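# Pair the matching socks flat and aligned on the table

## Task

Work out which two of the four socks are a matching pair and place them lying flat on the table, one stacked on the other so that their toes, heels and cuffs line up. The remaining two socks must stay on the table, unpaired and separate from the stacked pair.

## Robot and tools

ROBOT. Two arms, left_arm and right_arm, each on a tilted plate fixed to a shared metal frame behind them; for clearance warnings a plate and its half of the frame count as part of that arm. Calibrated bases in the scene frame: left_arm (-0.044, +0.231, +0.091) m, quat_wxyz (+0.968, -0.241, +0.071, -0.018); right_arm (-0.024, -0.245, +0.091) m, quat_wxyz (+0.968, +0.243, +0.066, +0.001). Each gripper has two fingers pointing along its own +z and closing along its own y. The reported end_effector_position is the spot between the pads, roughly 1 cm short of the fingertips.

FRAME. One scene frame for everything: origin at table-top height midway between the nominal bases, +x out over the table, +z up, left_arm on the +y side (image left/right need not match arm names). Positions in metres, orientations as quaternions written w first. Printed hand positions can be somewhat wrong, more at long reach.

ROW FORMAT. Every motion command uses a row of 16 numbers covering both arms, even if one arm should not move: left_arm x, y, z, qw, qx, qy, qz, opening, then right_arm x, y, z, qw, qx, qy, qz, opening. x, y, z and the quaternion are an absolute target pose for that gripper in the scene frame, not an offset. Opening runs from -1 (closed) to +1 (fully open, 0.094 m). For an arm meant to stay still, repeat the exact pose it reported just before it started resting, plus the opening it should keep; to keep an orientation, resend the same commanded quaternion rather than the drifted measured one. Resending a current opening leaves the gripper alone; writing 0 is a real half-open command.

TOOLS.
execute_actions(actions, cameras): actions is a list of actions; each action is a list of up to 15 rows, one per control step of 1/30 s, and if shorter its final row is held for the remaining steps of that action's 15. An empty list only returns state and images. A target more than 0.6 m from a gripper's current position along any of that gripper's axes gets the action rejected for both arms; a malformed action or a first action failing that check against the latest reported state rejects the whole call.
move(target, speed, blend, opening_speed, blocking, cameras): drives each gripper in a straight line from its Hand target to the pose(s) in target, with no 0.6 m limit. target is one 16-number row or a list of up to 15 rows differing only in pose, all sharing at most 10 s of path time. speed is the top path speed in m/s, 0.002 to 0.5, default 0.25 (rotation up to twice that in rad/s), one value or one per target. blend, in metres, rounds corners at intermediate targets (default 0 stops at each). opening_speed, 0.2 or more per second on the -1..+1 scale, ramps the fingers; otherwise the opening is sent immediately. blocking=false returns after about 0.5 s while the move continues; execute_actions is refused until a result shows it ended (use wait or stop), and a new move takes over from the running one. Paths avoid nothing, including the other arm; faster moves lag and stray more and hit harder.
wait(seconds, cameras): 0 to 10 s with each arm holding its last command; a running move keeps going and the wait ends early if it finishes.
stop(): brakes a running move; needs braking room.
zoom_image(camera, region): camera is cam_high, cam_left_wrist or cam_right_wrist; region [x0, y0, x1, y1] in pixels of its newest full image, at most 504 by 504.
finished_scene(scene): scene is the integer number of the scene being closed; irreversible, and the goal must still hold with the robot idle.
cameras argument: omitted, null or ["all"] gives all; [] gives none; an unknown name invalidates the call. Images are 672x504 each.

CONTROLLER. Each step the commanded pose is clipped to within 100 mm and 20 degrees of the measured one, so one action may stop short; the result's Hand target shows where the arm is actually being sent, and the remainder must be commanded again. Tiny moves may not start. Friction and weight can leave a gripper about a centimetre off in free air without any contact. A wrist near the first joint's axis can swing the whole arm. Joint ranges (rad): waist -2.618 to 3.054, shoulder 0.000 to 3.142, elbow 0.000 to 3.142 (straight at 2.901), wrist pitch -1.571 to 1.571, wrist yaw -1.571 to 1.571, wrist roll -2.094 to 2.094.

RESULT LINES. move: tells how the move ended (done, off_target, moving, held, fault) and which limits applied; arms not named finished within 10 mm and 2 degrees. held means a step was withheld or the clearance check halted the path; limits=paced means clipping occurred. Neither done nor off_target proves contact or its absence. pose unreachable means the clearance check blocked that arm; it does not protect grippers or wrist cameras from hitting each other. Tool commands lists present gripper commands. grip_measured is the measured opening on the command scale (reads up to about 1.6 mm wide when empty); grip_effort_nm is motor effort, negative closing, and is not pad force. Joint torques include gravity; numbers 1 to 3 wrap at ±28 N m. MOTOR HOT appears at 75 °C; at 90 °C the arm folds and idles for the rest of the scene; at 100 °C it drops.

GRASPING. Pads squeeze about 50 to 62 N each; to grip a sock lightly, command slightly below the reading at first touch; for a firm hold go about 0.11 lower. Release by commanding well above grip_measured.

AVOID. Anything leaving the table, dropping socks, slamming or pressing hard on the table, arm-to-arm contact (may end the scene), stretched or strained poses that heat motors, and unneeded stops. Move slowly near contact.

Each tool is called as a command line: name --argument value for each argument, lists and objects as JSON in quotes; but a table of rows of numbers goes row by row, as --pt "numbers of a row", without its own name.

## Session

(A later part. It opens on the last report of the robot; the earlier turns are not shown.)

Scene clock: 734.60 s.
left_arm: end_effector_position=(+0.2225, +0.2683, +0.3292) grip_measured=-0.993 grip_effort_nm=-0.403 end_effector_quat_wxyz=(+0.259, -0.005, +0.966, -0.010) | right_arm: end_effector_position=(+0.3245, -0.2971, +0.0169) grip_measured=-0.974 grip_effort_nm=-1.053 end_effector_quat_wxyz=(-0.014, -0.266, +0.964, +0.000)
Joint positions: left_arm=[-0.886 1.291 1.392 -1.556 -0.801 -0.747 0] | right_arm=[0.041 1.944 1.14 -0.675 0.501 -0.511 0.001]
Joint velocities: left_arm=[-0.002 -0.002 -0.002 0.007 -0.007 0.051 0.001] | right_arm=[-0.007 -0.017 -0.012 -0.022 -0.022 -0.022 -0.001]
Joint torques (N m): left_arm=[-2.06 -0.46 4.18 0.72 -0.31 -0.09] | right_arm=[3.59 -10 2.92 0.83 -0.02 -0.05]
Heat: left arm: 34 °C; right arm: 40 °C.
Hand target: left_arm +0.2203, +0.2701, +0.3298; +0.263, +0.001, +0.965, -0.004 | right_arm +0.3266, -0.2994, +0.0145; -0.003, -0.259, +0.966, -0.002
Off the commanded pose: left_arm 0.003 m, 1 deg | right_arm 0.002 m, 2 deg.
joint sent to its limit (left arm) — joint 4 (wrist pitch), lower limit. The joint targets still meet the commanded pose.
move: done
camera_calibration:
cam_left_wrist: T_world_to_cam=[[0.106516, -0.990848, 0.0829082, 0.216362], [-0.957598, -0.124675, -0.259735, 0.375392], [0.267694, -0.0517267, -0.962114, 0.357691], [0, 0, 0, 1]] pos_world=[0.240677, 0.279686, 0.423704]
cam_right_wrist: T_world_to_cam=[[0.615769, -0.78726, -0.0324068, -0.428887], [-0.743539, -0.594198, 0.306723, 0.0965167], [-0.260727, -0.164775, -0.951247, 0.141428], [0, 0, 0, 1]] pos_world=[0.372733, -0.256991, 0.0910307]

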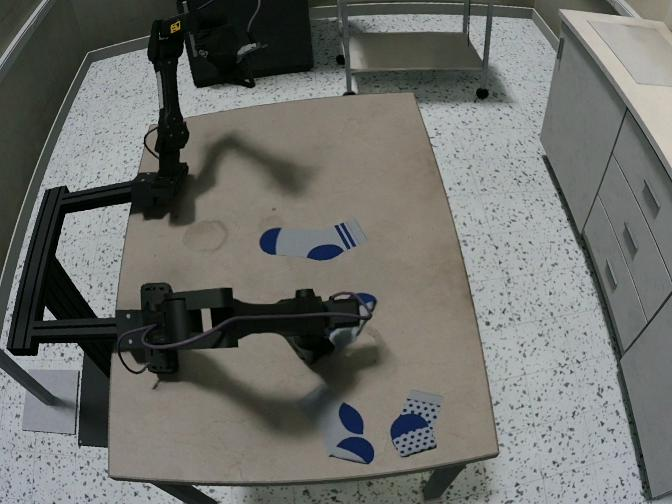

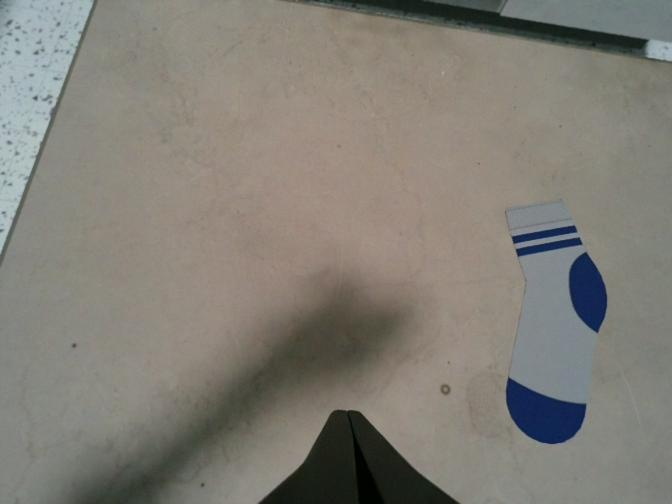

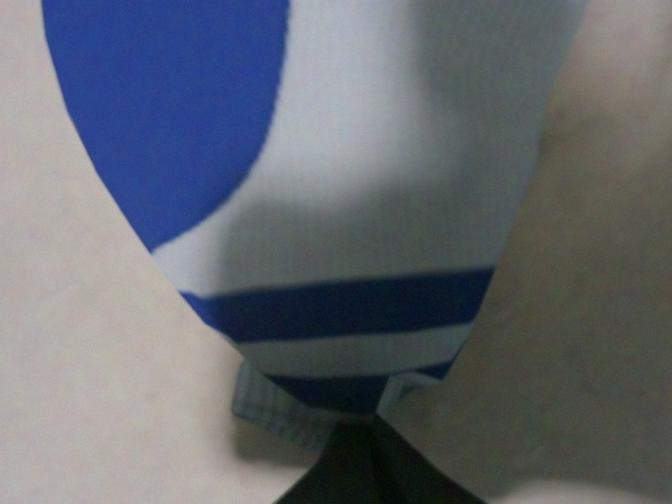

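Laid nearly flat with the correct chirality. I'll release and inspect.

move --target '[0.22,0.27,0.33,0.26,0,0.966,0,-1,0.325,-0.298,0.015,0,-0.259,0.966,0,0.3]' --opening_speed 1.5 --cameras '[]'

move --pt "0.22 0.27 0.33 0.26 0 0.966 0 -1 0.325 -0.30 0.08 0 -0.259 0.966 0 0.3" --pt "0.22 0.27 0.33 0.26 0 0.966 0 -1 0.30 -0.26 0.30 0.2 0 0.98 0 0.3"

Scene clock: 738.93 s.
left_arm: end_effector_position=(+0.2225, +0.2683, +0.3292) grip_measured=-0.993 grip_effort_nm=-0.403 end_effector_quat_wxyz=(+0.259, -0.005, +0.966, -0.010) | right_arm: end_effector_position=(+0.3294, -0.2986, +0.0162) grip_measured=+0.298 grip_effort_nm=0.100 end_effector_quat_wxyz=(-0.002, -0.257, +0.966, -0.005)
Joint positions: left_arm=[-0.886 1.291 1.392 -1.556 -0.801 -0.747 0] | right_arm=[0.037 1.938 1.13 -0.639 0.504 -0.512 0.061]
Joint velocities: left_arm=[-0.012 -0.002 -0.002 0.007 0.022 0.051 0.001] | right_arm=[-0.032 0.002 0.002 0.037 0.051 0.066 0]
Joint torques (N m): left_arm=[-2.39 -0.17 4.18 0.7 -0.27 -0.08] | right_arm=[3.99 -10.25 2.74 0.52 -0.11 -0.07]
Heat: left arm: 34 °C; right arm: 41 °C.
Hand target: left_arm +0.2203, +0.2701, +0.3298; +0.263, +0.001, +0.965, -0.004 | right_arm +0.3250, -0.2981, +0.0150; -0.001, -0.259, +0.966, +0.000
Off the commanded pose: left_arm 0.003 m, 1 deg | right_arm 0.005 m, 1 deg.
joint sent to its limit (left arm) — joint 4 (wrist pitch), lower limit. The joint targets still meet the commanded pose.
move: done
No camera images: "cameras" was empty.

Scene clock: 741.57 s.
left_arm: end_effector_position=(+0.2225, +0.2683, +0.3292) grip_measured=-0.993 grip_effort_nm=-0.413 end_effector_quat_wxyz=(+0.259, -0.005, +0.966, -0.010) | right_arm: end_effector_position=(+0.2959, -0.2580, +0.2956) grip_measured=+0.298 grip_effort_nm=0.085 end_effector_quat_wxyz=(+0.198, +0.003, +0.980, +0.011)
Joint positions: left_arm=[-0.886 1.291 1.392 -1.556 -0.801 -0.747 0] | right_arm=[0.686 1.501 1.457 -1.354 0.682 0.532 0.061]
Joint velocities: left_arm=[-0.002 -0.032 0.002 -0.037 0.037 0.022 0] | right_arm=[-0.007 0.017 -0.007 -0.022 0.022 0.007 0]
Joint torques (N m): left_arm=[-2.28 -0.28 4.21 0.71 -0.25 -0.06] | right_arm=[3.79 -2.81 7.72 0.79 0.23 0.1]
Heat: left arm: 34 °C; right arm: 40 °C.
Hand target: left_arm +0.2203, +0.2701, +0.3298; +0.263, +0.001, +0.965, -0.004 | right_arm +0.2971, -0.2588, +0.3024; +0.202, +0.004, +0.979, +0.009
Off the commanded pose: left_arm 0.003 m, 1 deg | right_arm 0.006 m, 1 deg.
joint sent to its limit (left arm) — joint 4 (wrist pitch), lower limit. The joint targets still meet the commanded pose.
move: done
camera_calibration:
cam_left_wrist: T_world_to_cam=[[0.106516, -0.990848, 0.0829082, 0.216362], [-0.957598, -0.124675, -0.259735, 0.375392], [0.267694, -0.0517267, -0.962114, 0.357691], [0, 0, 0, 1]] pos_world=[0.240677, 0.279686, 0.423704]
cam_right_wrist: T_world_to_cam=[[0.122113, -0.992497, 0.00617713, -0.289811], [-0.986265, -0.122039, -0.111305, 0.33025], [0.111223, 0.00749952, -0.993767, 0.352556], [0, 0, 0, 1]] pos_world=[0.321891, -0.249977, 0.388908]

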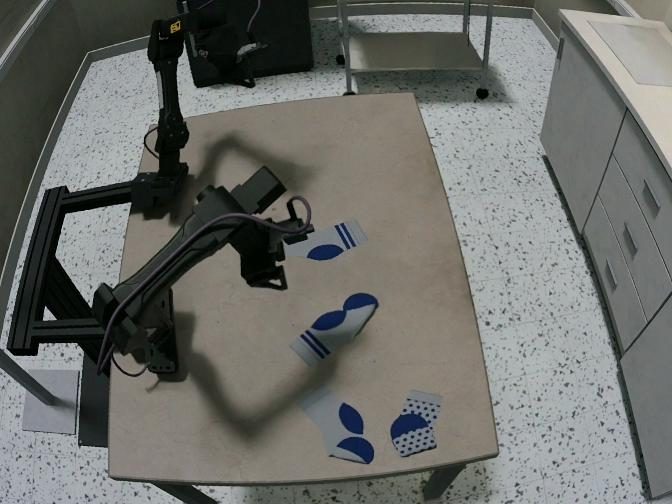

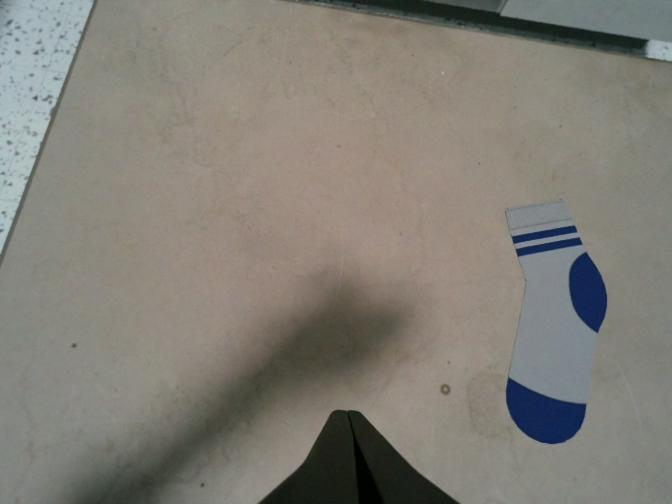

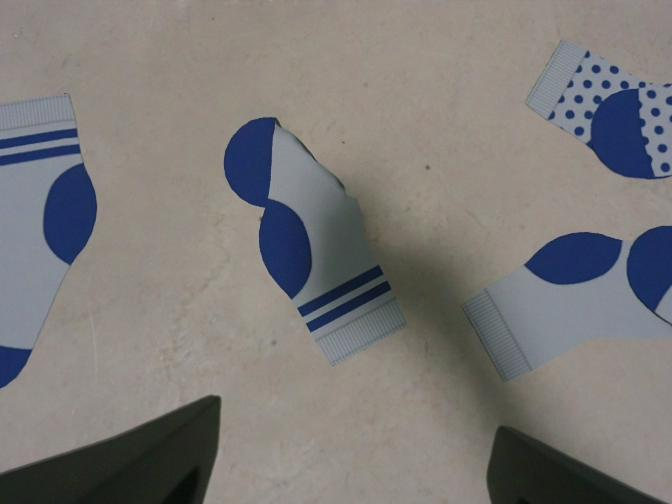

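move --pt "0.22 0.27 0.33 0.26 0 0.966 0 -1 0.30 -0.28 0.10 0 0.446 0.895 0 -0.55" --pt "0.22 0.27 0.33 0.26 0 0.966 0 -1 0.303 -0.288 0.035 0 0.446 0.895 0 -0.55"

Scene clock: 751.17 s.
left_arm: end_effector_position=(+0.2225, +0.2683, +0.3292) grip_measured=-0.993 grip_effort_nm=-0.403 end_effector_quat_wxyz=(+0.259, -0.005, +0.966, -0.010) | right_arm: end_effector_position=(+0.3079, -0.2924, +0.0371) grip_measured=-0.548 grip_effort_nm=-0.125 end_effector_quat_wxyz=(+0.005, +0.450, +0.893, -0.009)
Joint positions: left_arm=[-0.886 1.291 1.392 -1.556 -0.801 -0.747 0] | right_arm=[0.092 1.844 1.056 -0.687 0.521 1.004 0.021]
Joint velocities: left_arm=[-0.007 0.002 -0.002 -0.007 0.007 -0.022 -0.001] | right_arm=[0.012 0.007 -0.032 0.007 0.007 -0.051 0]
Joint torques (N m): left_arm=[-2.13 -0.42 4.37 0.74 -0.29 -0.11] | right_arm=[4.19 -7.43 3.7 0.61 -0.02 -0.06]
Heat: left arm: 34 °C; right arm: 38 °C.
Hand target: left_arm +0.2203, +0.2701, +0.3298; +0.263, +0.001, +0.965, -0.004 | right_arm +0.3058, -0.2889, +0.0327; +0.002, +0.444, +0.896, -0.008
Off the commanded pose: left_arm 0.003 m, 1 deg | right_arm 0.007 m, 1 deg.
joint sent to its limit (left arm) — joint 4 (wrist pitch), lower limit. The joint targets still meet the commanded pose.
move: done
camera_calibration:
cam_left_wrist: T_world_to_cam=[[0.106516, -0.990848, 0.0829082, 0.216362], [-0.957598, -0.124675, -0.259735, 0.375392], [0.267694, -0.0517267, -0.962114, 0.357691], [0, 0, 0, 1]] pos_world=[0.240677, 0.279686, 0.423704]
cam_right_wrist: T_world_to_cam=[[-0.721536, -0.692336, -0.00753377, 0.0242687], [-0.66867, 0.693967, 0.267001, 0.435869], [-0.179626, 0.197688, -0.963667, 0.238596], [0, 0, 0, 1]] pos_world=[0.351822, -0.332845, 0.113732]

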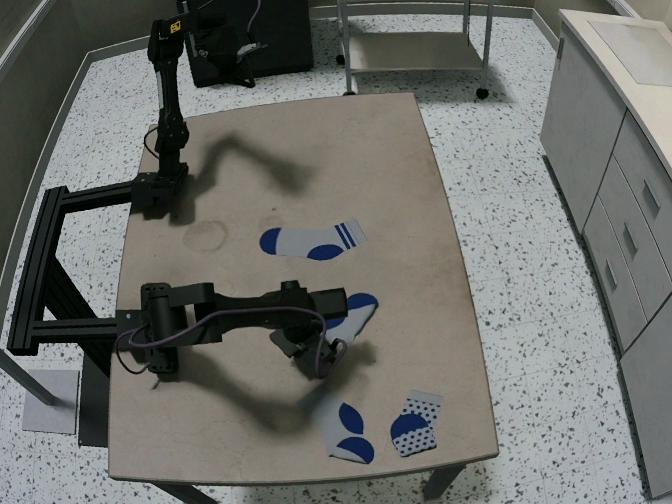

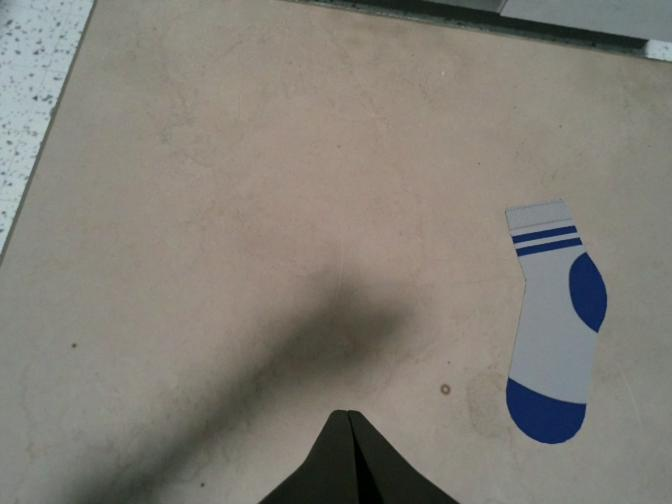

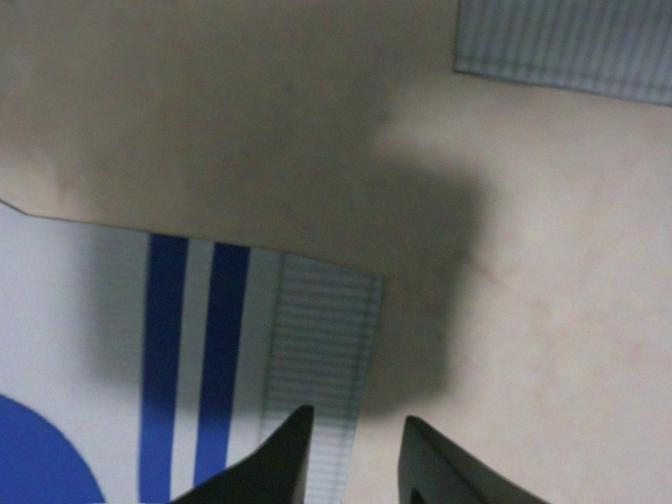

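move --pt "0.22 0.27 0.33 0.26 0 0.966 0 -1 0.307 -0.274 0.035 0 0.522 0.853 0 -0.55" --pt "0.22 0.27 0.33 0.26 0 0.966 0 -1 0.307 -0.274 0.018 0 0.522 0.853 0 -0.55" --speed 0.1

Scene clock: 757.67 s.
left_arm: end_effector_position=(+0.2225, +0.2683, +0.3292) grip_measured=-0.993 grip_effort_nm=-0.408 end_effector_quat_wxyz=(+0.259, -0.005, +0.966, -0.010) | right_arm: end_effector_position=(+0.3121, -0.2766, +0.0252) grip_measured=-0.548 grip_effort_nm=-0.125 end_effector_quat_wxyz=(+0.007, +0.525, +0.851, +0.004)
Joint positions: left_arm=[-0.886 1.291 1.392 -1.556 -0.801 -0.747 0] | right_arm=[0.108 1.89 1.043 -0.619 0.504 1.185 0.021]
Joint velocities: left_arm=[-0.017 -0.022 -0.007 0.022 0.081 0.022 0] | right_arm=[-0.007 -0.007 0.017 0.022 0.022 -0.066 0.001]
Joint torques (N m): left_arm=[-2.3 -0.28 4.21 0.72 -0.3 -0.04] | right_arm=[3.92 -7.08 3.37 0.54 -0.03 -0.02]
Heat: left arm: 34 °C; right arm: 38 °C.
Hand target: left_arm +0.2203, +0.2701, +0.3298; +0.263, +0.001, +0.965, -0.004 | right_arm +0.3071, -0.2739, +0.0180; +0.000, +0.522, +0.853, +0.000
Off the commanded pose: left_arm 0.003 m, 1 deg | right_arm 0.009 m, 1 deg.
joint sent to its limit (left arm) — joint 4 (wrist pitch), lower limit. The joint targets still meet the commanded pose.
move: done
camera_calibration:
cam_left_wrist: T_world_to_cam=[[0.106516, -0.990848, 0.0829082, 0.216362], [-0.957598, -0.124675, -0.259735, 0.375392], [0.267694, -0.0517267, -0.962114, 0.357691], [0, 0, 0, 1]] pos_world=[0.240677, 0.279686, 0.423704]
cam_right_wrist: T_world_to_cam=[[-0.829132, -0.558076, -0.0330481, 0.109457], [-0.54466, 0.793045, 0.27281, 0.419464], [-0.12604, 0.244196, -0.9615, 0.220905], [0, 0, 0, 1]] pos_world=[0.347062, -0.325512, 0.101583]

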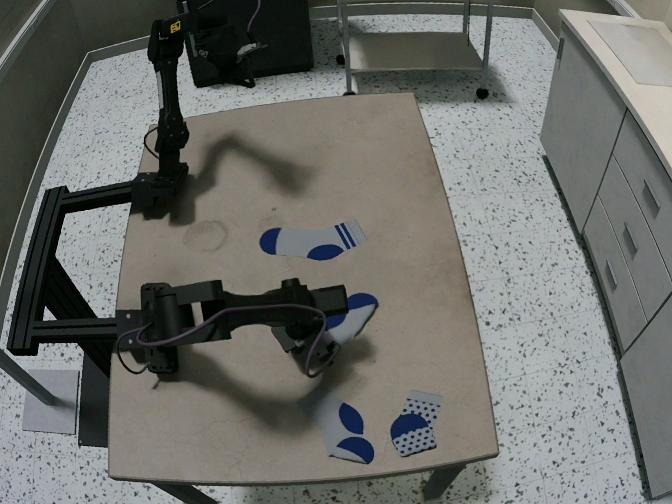

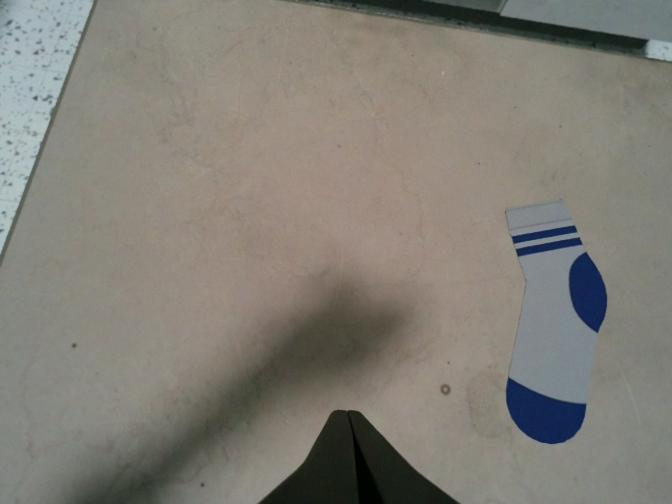

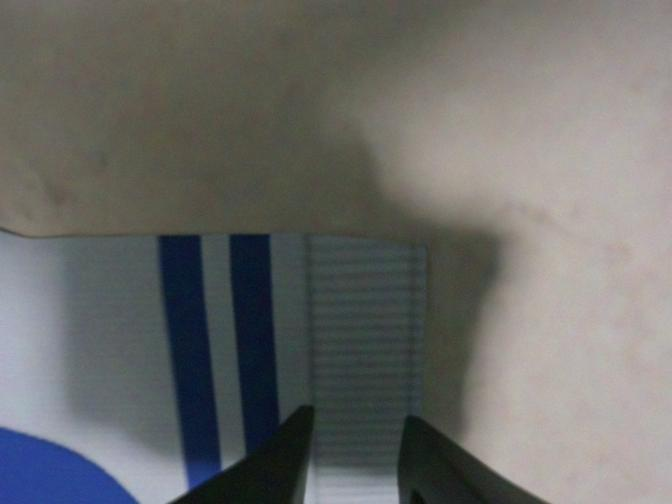

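move --pt "0.22 0.27 0.33 0.26 0 0.966 0 -1 0.307 -0.281 0.02 0 0.522 0.853 0 -0.55" --pt "0.22 0.27 0.33 0.26 0 0.966 0 -1 0.307 -0.281 -0.014 0 0.522 0.853 0 -0.55" --speed 0.06

move --target '[0.22,0.27,0.33,0.26,0,0.966,0,-1,0.307,-0.281,-0.016,0,0.522,0.853,0,-1]' --opening_speed 0.8

move --target '[0.22,0.27,0.33,0.26,0,0.966,0,-1,0.315,-0.276,0.06,0,0.522,0.853,0,-1]' --speed 0.06

Scene clock: 762.37 s.
left_arm: end_effector_position=(+0.2225, +0.2683, +0.3292) grip_measured=-0.993 grip_effort_nm=-0.408 end_effector_quat_wxyz=(+0.259, -0.005, +0.966, -0.010) | right_arm: end_effector_position=(+0.3129, -0.2854, +0.0146) grip_measured=-0.549 grip_effort_nm=-0.090 end_effector_quat_wxyz=(+0.010, +0.517, +0.856, +0.004)
Joint positions: left_arm=[-0.886 1.291 1.392 -1.556 -0.801 -0.747 0] | right_arm=[0.068 1.896 1.024 -0.566 0.501 1.118 0.021]
Joint velocities: left_arm=[-0.007 -0.002 -0.002 -0.022 0.022 0.081 0.001] | right_arm=[0.012 -0.007 0.012 -0.022 0.066 0.007 -0.002]
Joint torques (N m): left_arm=[-2.37 -0.23 4.12 0.74 -0.3 -0.05] | right_arm=[1.78 -3.4 1.88 1.44 -0.07 -0.06]
Heat: left arm: 33 °C; right arm: 38 °C.
Hand target: left_arm +0.2203, +0.2701, +0.3298; +0.263, +0.001, +0.965, -0.004 | right_arm +0.3050, -0.2817, -0.0116; -0.001, +0.522, +0.853, -0.001
Off the commanded pose: left_arm 0.003 m, 1 deg | right_arm 0.030 m, 1 deg.
joint sent to its limit (left arm) — joint 4 (wrist pitch), lower limit. The joint targets still meet the commanded pose.
move: off_target (right_arm)
camera_calibration:
cam_left_wrist: T_world_to_cam=[[0.106516, -0.990848, 0.0829082, 0.216362], [-0.957598, -0.124675, -0.259735, 0.375392], [0.267694, -0.0517267, -0.962114, 0.357691], [0, 0, 0, 1]] pos_world=[0.240677, 0.279686, 0.423704]
cam_right_wrist: T_world_to_cam=[[-0.818013, -0.574054, -0.0362949, 0.0968689], [-0.561325, 0.782913, 0.268256, 0.432075], [-0.125578, 0.23981, -0.962664, 0.211559], [0, 0, 0, 1]] pos_world=[0.348341, -0.333403, 0.091269]

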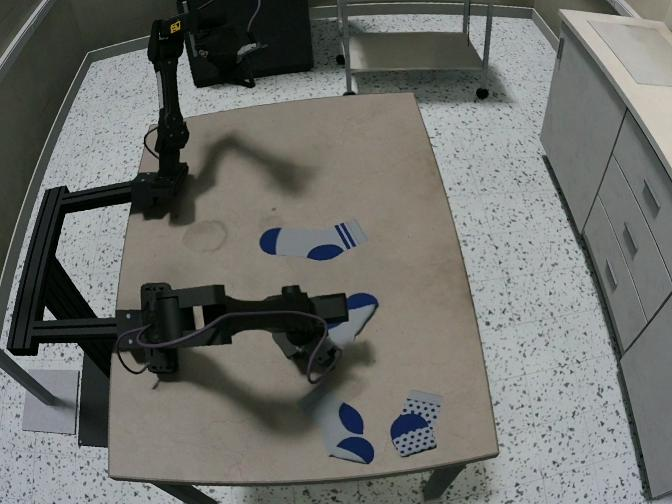

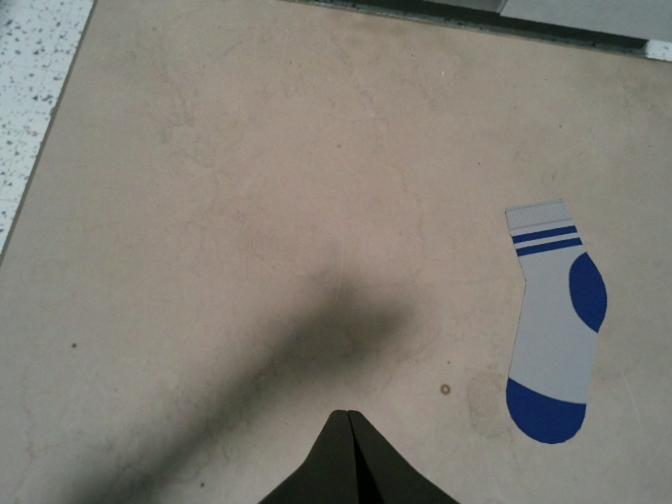

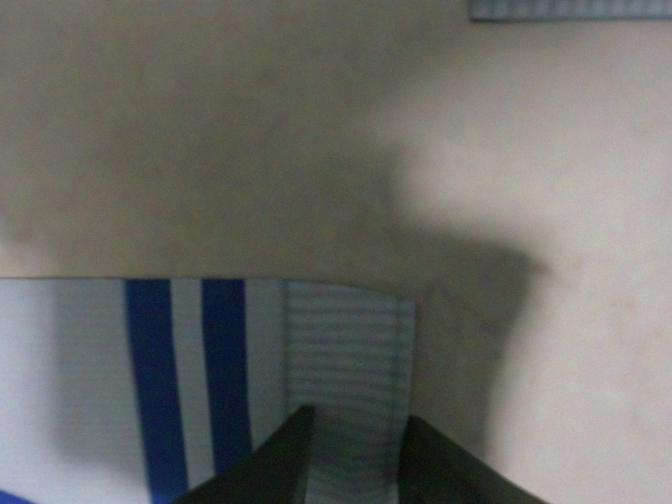

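Scene clock: 763.13 s.
left_arm: end_effector_position=(+0.2225, +0.2683, +0.3292) grip_measured=-0.993 grip_effort_nm=-0.403 end_effector_quat_wxyz=(+0.259, -0.005, +0.966, -0.010) | right_arm: end_effector_position=(+0.3210, -0.2814, +0.0148) grip_measured=-0.975 grip_effort_nm=-0.994 end_effector_quat_wxyz=(+0.017, +0.522, +0.852, +0.022)
Joint positions: left_arm=[-0.886 1.291 1.392 -1.556 -0.801 -0.747 0] | right_arm=[0.068 1.896 1.023 -0.529 0.48 1.115 0.001]
Joint velocities: left_arm=[0.007 0.012 0.002 0.007 -0.007 0.022 -0.001] | right_arm=[0.002 0.002 -0.017 0.037 0.022 0.007 -0.001]
Joint torques (N m): left_arm=[-2.21 -0.32 4.04 0.74 -0.31 -0.08] | right_arm=[1.69 -3.19 1.76 1.17 0.14 -0.06]
Heat: left arm: 33 °C; right arm: 38 °C.
Hand target: left_arm +0.2203, +0.2701, +0.3298; +0.263, +0.001, +0.965, -0.004 | right_arm +0.3051, -0.2813, -0.0131; -0.001, +0.522, +0.853, +0.000
Off the commanded pose: left_arm 0.003 m, 1 deg | right_arm 0.034 m, 3 deg.
joint sent to its limit (left arm) — joint 4 (wrist pitch), lower limit. The joint targets still meet the commanded pose.
move: off_target (right_arm)
camera_calibration:
cam_left_wrist: T_world_to_cam=[[0.106516, -0.990848, 0.0829082, 0.216362], [-0.957598, -0.124675, -0.259735, 0.375392], [0.267694, -0.0517267, -0.962114, 0.357691], [0, 0, 0, 1]] pos_world=[0.240677, 0.279686, 0.423704]
cam_right_wrist: T_world_to_cam=[[-0.823581, -0.562228, -0.0749325, 0.11149], [-0.559709, 0.784184, 0.267919, 0.43328], [-0.0918707, 0.262594, -0.960523, 0.207372], [0, 0, 0, 1]] pos_world=[0.353383, -0.331543, 0.0914553]

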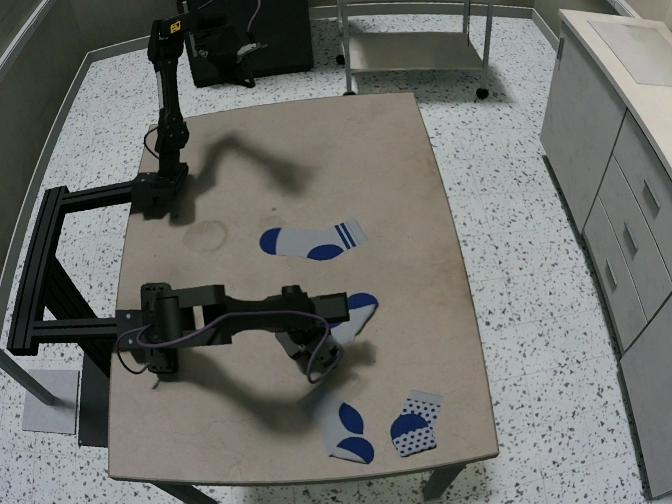

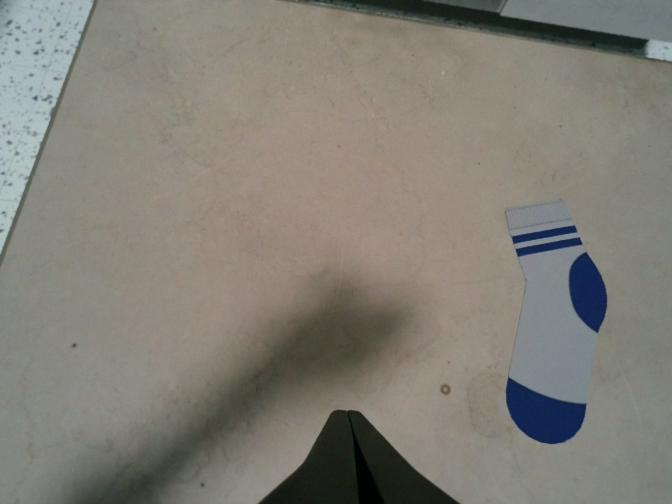

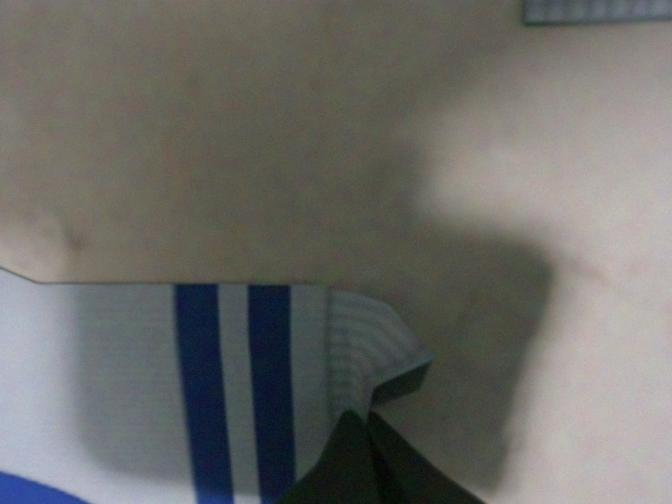

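Scene clock: 765.07 s.
left_arm: end_effector_position=(+0.2225, +0.2683, +0.3292) grip_measured=-0.993 grip_effort_nm=-0.403 end_effector_quat_wxyz=(+0.259, -0.005, +0.966, -0.010) | right_arm: end_effector_position=(+0.3074, -0.2737, +0.0479) grip_measured=-0.979 grip_effort_nm=-1.048 end_effector_quat_wxyz=(-0.013, +0.519, +0.855, -0.004)
Joint positions: left_arm=[-0.886 1.291 1.392 -1.556 -0.801 -0.747 0] | right_arm=[0.145 1.869 1.106 -0.77 0.493 1.237 0.001]
Joint velocities: left_arm=[-0.012 -0.002 -0.017 -0.037 -0.007 -0.066 -0.001] | right_arm=[-0.017 -0.007 -0.012 -0.051 -0.007 0.051 -0.001]
Joint torques (N m): left_arm=[-2.19 -0.24 4.26 0.77 -0.3 -0.07] | right_arm=[5.5 -10.28 6.13 0.11 0.11 0.11]
Heat: left arm: 33 °C; right arm: 38 °C.
Hand target: left_arm +0.2203, +0.2701, +0.3298; +0.263, +0.001, +0.965, -0.004 | right_arm +0.3146, -0.2755, +0.0600; +0.001, +0.522, +0.853, +0.001
Off the commanded pose: left_arm 0.003 m, 1 deg | right_arm 0.014 m, 2 deg.
joint sent to its limit (left arm) — joint 4 (wrist pitch), lower limit. The joint targets still meet the commanded pose.
move: off_target (right_arm)
camera_calibration:
cam_left_wrist: T_world_to_cam=[[0.106516, -0.990848, 0.0829082, 0.216362], [-0.957598, -0.124675, -0.259735, 0.375392], [0.267694, -0.0517267, -0.962114, 0.357691], [0, 0, 0, 1]] pos_world=[0.240677, 0.279686, 0.423704]
cam_right_wrist: T_world_to_cam=[[-0.822517, -0.568728, -0.00361405, 0.101603], [-0.543002, 0.783388, 0.30241, 0.403778], [-0.169158, 0.2507, -0.953171, 0.256], [0, 0, 0, 1]] pos_world=[0.346127, -0.32271, 0.122272]

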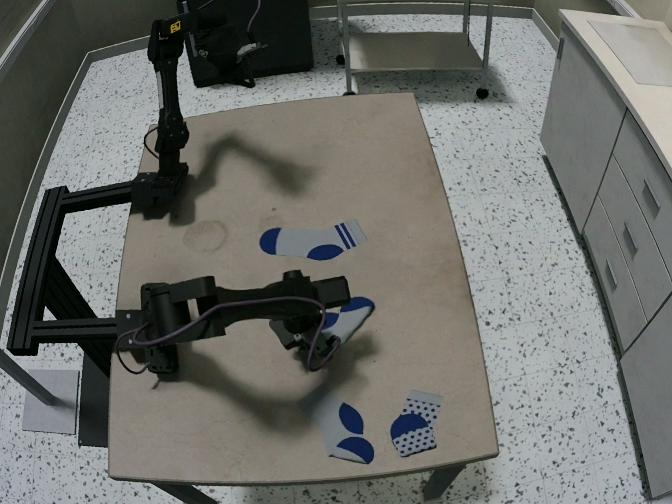

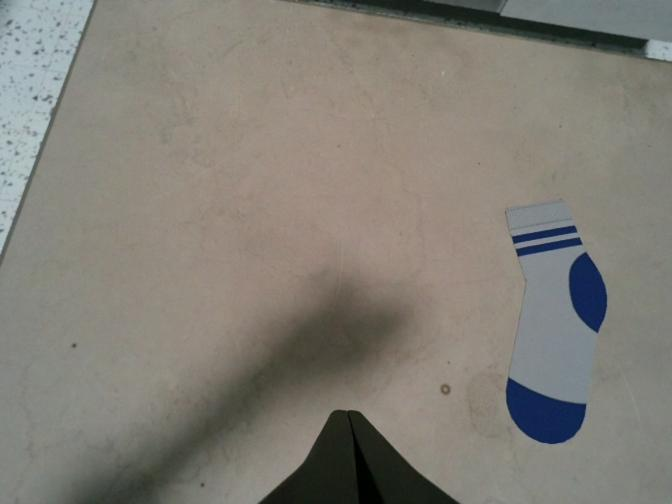

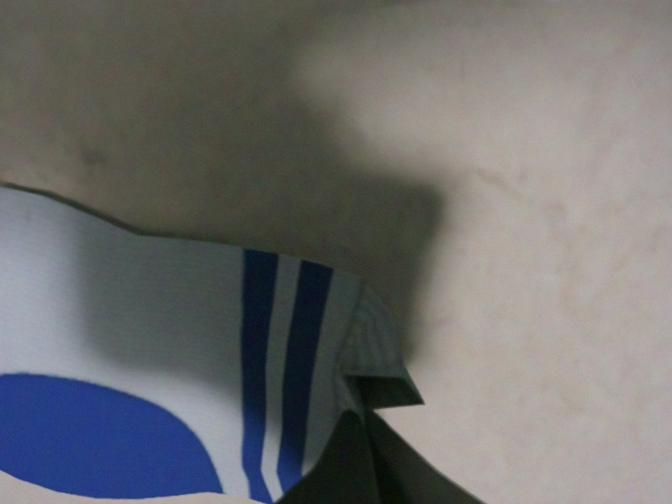

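move --pt "0.22 0.27 0.33 0.26 0 0.966 0 -1 0.36 -0.22 0.18 0 0.522 0.853 0 -1" --pt "0.22 0.27 0.33 0.26 0 0.966 0 -1 0.40 -0.17 0.33 0 0.522 0.853 0 -1" --blend 0.03 --speed 0.15

Scene clock: 784.13 s.
left_arm: end_effector_position=(+0.2225, +0.2683, +0.3292) grip_measured=-0.993 grip_effort_nm=-0.403 end_effector_quat_wxyz=(+0.259, -0.005, +0.966, -0.010) | right_arm: end_effector_position=(+0.3987, -0.1709, +0.3281) grip_measured=-0.979 grip_effort_nm=-1.053 end_effector_quat_wxyz=(+0.085, +0.521, +0.835, +0.155)
Joint positions: left_arm=[-0.886 1.291 1.392 -1.556 -0.801 -0.747 0] | right_arm=[0.647 2.092 2.263 -1.546 0.503 1.626 0.001]
Joint velocities: left_arm=[0.017 -0.012 -0.002 0.022 0.022 -0.007 0] | right_arm=[-0.007 0.007 -0.002 -0.051 -0.037 0.037 0.001]
Joint torques (N m): left_arm=[-2.36 -0.23 4.14 0.75 -0.33 -0.09] | right_arm=[6.16 -7.8 6.67 0.8 0.11 0.07]
Heat: left arm: 33 °C; right arm: 38 °C.
Hand target: left_arm +0.2203, +0.2701, +0.3298; +0.263, +0.001, +0.965, -0.004 | right_arm +0.3963, -0.1693, +0.3312; +0.089, +0.517, +0.838, +0.151
Off the commanded pose: left_arm 0.003 m, 1 deg | right_arm 0.003 m, 20 deg.
joint sent to its limit (left arm) — joint 4 (wrist pitch), lower limit. The joint targets still meet the commanded pose.
joint sent to its limit (right arm) — joint 4 (wrist pitch), lower limit. The joint targets are off in position and orientation.
move: off_target (right_arm)
camera_calibration:
cam_left_wrist: T_world_to_cam=[[0.106516, -0.990848, 0.0829082, 0.216362], [-0.957598, -0.124675, -0.259735, 0.375392], [0.267694, -0.0517267, -0.962114, 0.357691], [0, 0, 0, 1]] pos_world=[0.240677, 0.279686, 0.423704]
cam_right_wrist: T_world_to_cam=[[-0.775065, -0.514725, -0.366514, 0.345489], [-0.613012, 0.753198, 0.238555, 0.331817], [0.153267, 0.409574, -0.89931, 0.393697], [0, 0, 0, 1]] pos_world=[0.410843, -0.23334, 0.401526]

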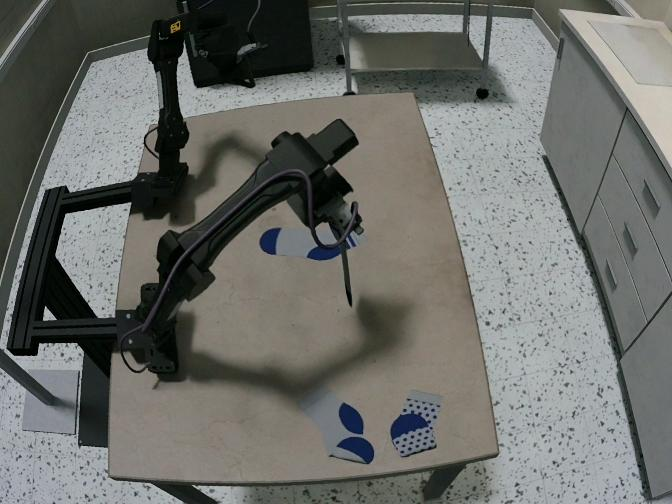

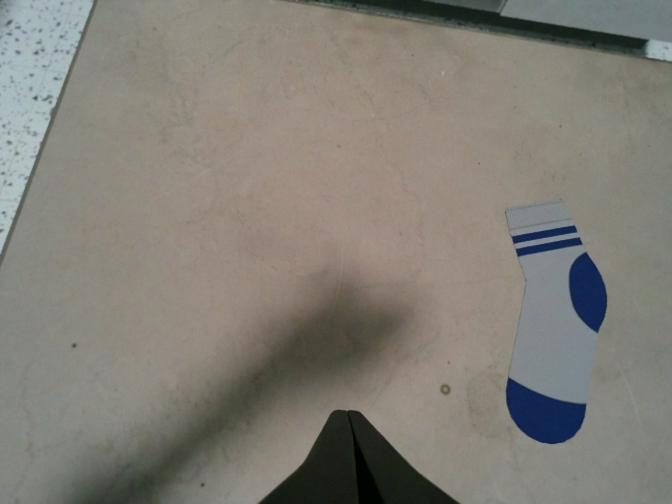

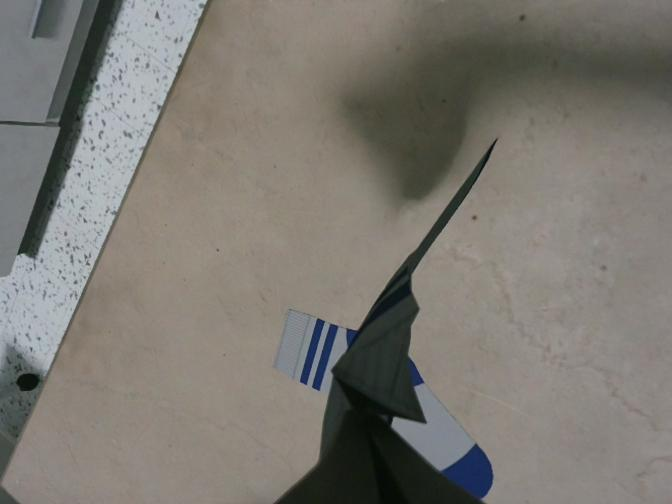

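move --pt "0.22 0.27 0.33 0.26 0 0.966 0 -1 0.35 -0.12 0.335 0 0 1 0 -1" --pt "0.22 0.27 0.33 0.26 0 0.966 0 -1 0.27 -0.04 0.335 0 -0.5 0.866 0 -1" --pt "0.22 0.27 0.33 0.26 0 0.966 0 -1 0.225 0.025 0.33 0 -0.804 0.595 0 -1" --blend 0.03 --speed 0.2

wait --seconds 1.5

Scene clock: 795.97 s.
left_arm: end_effector_position=(+0.2225, +0.2683, +0.3292) grip_measured=-0.993 grip_effort_nm=-0.403 end_effector_quat_wxyz=(+0.259, -0.005, +0.966, -0.010) | right_arm: end_effector_position=(+0.2309, +0.0224, +0.3268) grip_measured=-0.979 grip_effort_nm=-1.048 end_effector_quat_wxyz=(-0.143, +0.788, -0.598, -0.016)
Joint positions: left_arm=[-0.886 1.291 1.392 -1.556 -0.801 -0.747 0] | right_arm=[1.135 2.282 2.164 -1.55 0.354 -0.741 0.001]
Joint velocities: left_arm=[-0.012 0.007 -0.007 0.051 -0.037 0.007 -0.001] | right_arm=[0.012 -0.007 0.007 -0.037 0.051 0.11 0]
Joint torques (N m): left_arm=[-2.26 -0.2 4.12 0.72 -0.32 -0.09] | right_arm=[5.33 -7.73 7.73 0.75 -0.08 -0.07]
Heat: left arm: 33 °C; right arm: 37 °C.
Hand target: left_arm +0.2203, +0.2701, +0.3298; +0.263, +0.001, +0.965, -0.004 | right_arm +0.2248, +0.0276, +0.3293; -0.142, +0.796, -0.588, -0.018
Off the commanded pose: left_arm 0.003 m, 1 deg | right_arm 0.007 m, 17 deg.
joint sent to its limit (left arm) — joint 4 (wrist pitch), lower limit. The joint targets still meet the commanded pose.
joint sent to its limit (right arm) — joint 4 (wrist pitch), lower limit. The joint targets are off in orientation, not in position.
move: off_target (right_arm); limits=paced
camera_calibration:
cam_left_wrist: T_world_to_cam=[[0.106516, -0.990848, 0.0829082, 0.216362], [-0.957598, -0.124675, -0.259735, 0.375392], [0.267694, -0.0517267, -0.962114, 0.357691], [0, 0, 0, 1]] pos_world=[0.240677, 0.279686, 0.423704]
cam_right_wrist: T_world_to_cam=[[0.906961, 0.365436, 0.20947, -0.281791], [0.349582, -0.930467, 0.109649, -0.058709], [0.234975, -0.0262208, -0.971648, 0.353589], [0, 0, 0, 1]] pos_world=[0.193012, 0.0576209, 0.409028]

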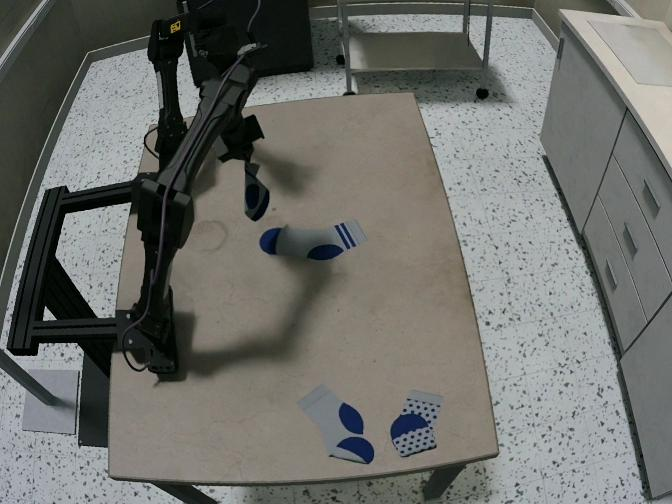

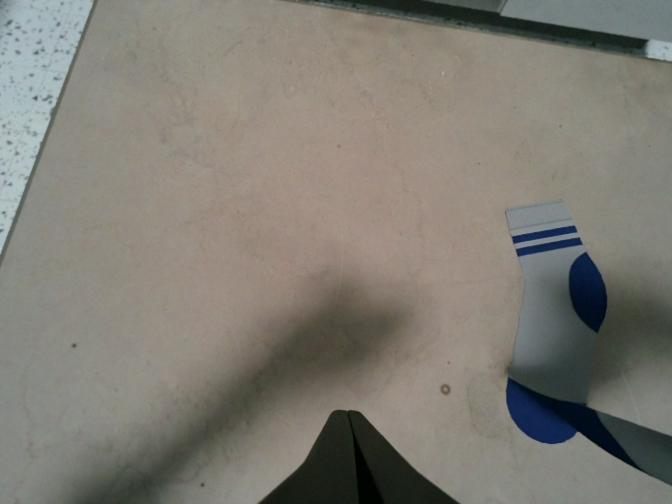

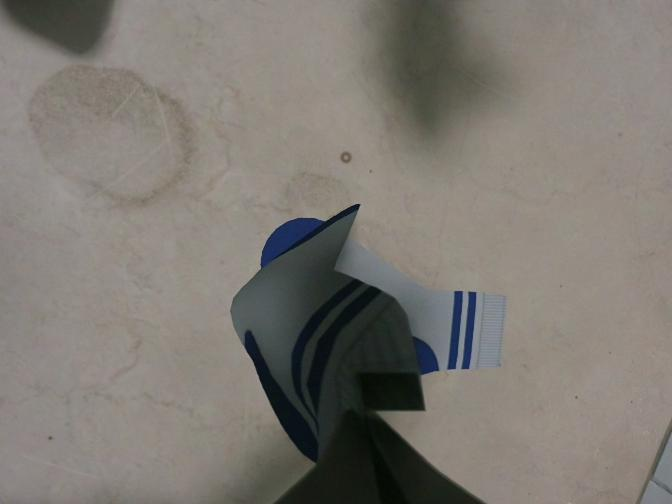

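Scene clock: 797.47 s.
left_arm: end_effector_position=(+0.2225, +0.2683, +0.3292) grip_measured=-0.993 grip_effort_nm=-0.403 end_effector_quat_wxyz=(+0.259, -0.005, +0.966, -0.010) | right_arm: end_effector_position=(+0.2309, +0.0224, +0.3268) grip_measured=-0.979 grip_effort_nm=-1.048 end_effector_quat_wxyz=(-0.143, +0.789, -0.598, -0.016)
Joint positions: left_arm=[-0.886 1.291 1.392 -1.556 -0.801 -0.747 0] | right_arm=[1.135 2.282 2.164 -1.55 0.354 -0.742 0.001]
Joint velocities: left_arm=[-0.002 0.002 0.002 0.051 0.022 -0.022 0] | right_arm=[0.012 0.017 0.022 -0.022 -0.051 0.066 -0.001]
Joint torques (N m): left_arm=[-2.36 -0.28 4.05 0.74 -0.3 -0.07] | right_arm=[5.33 -7.72 7.72 0.76 -0.08 -0.06]
Heat: left arm: 33 °C; right arm: 37 °C.
Hand target: left_arm +0.2203, +0.2701, +0.3298; +0.263, +0.001, +0.965, -0.004 | right_arm +0.2248, +0.0276, +0.3293; -0.142, +0.796, -0.588, -0.018
Tool commands: left_gripper/opening=-1.0 right_gripper/opening=-1.0
Off the commanded pose: left_arm 0.003 m, 1 deg | right_arm 0.007 m, 17 deg.
wait: 1.50 s; at rest by 0.17 s
camera_calibration:
cam_left_wrist: T_world_to_cam=[[0.106516, -0.990848, 0.0829082, 0.216362], [-0.957598, -0.124675, -0.259735, 0.375392], [0.267694, -0.0517267, -0.962114, 0.357691], [0, 0, 0, 1]] pos_world=[0.240677, 0.279686, 0.423704]
cam_right_wrist: T_world_to_cam=[[0.906655, 0.366122, 0.209599, -0.281777], [0.350242, -0.930199, 0.109818, -0.0589225], [0.235175, -0.0261569, -0.971601, 0.353526], [0, 0, 0, 1]] pos_world=[0.192971, 0.0576024, 0.409017]

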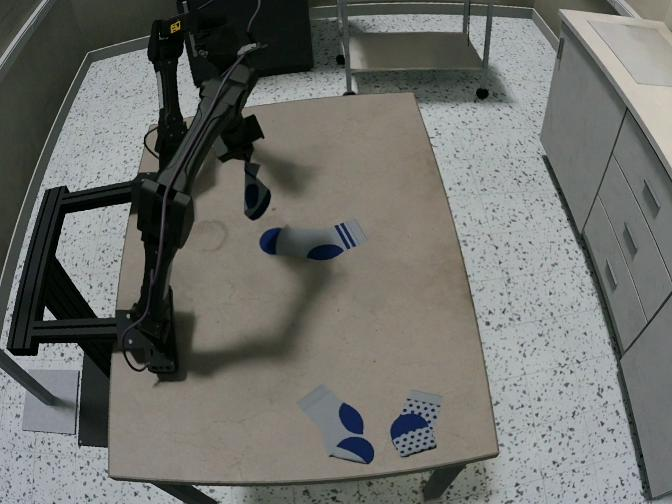

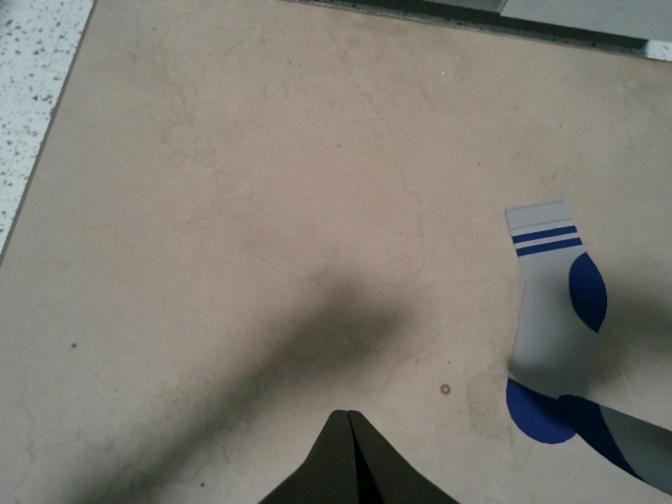

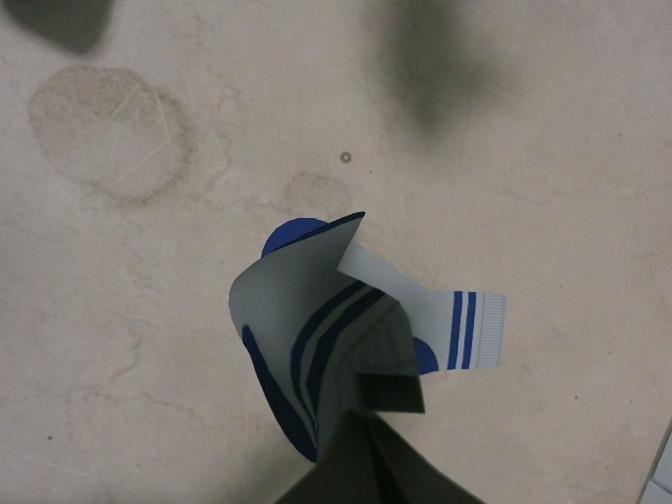

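zoom_image --camera "cam_right_wrist" --region '[180, 150, 520, 490]'

zoom_image --camera "cam_left_wrist" --region '[472, 254, 672, 504]'

zoom_image --camera "cam_high" --region '[190, 90, 390, 270]'

Scaled by 1.482.

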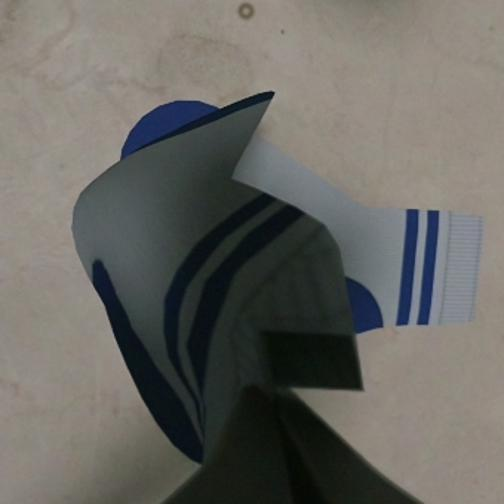

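Scaled by 2.016.

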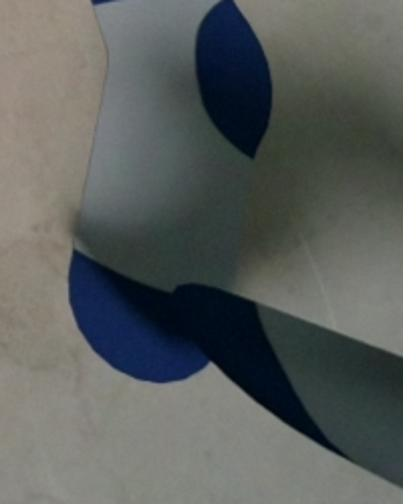

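Scaled by 2.520.

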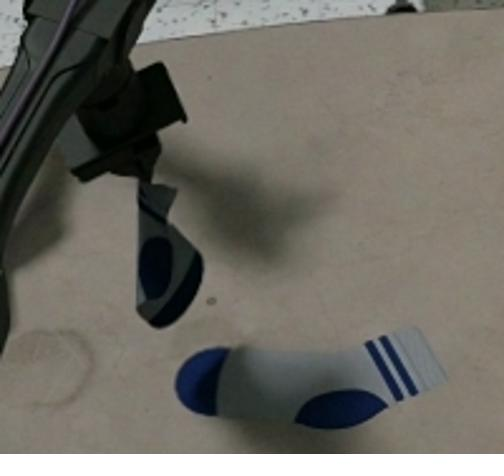

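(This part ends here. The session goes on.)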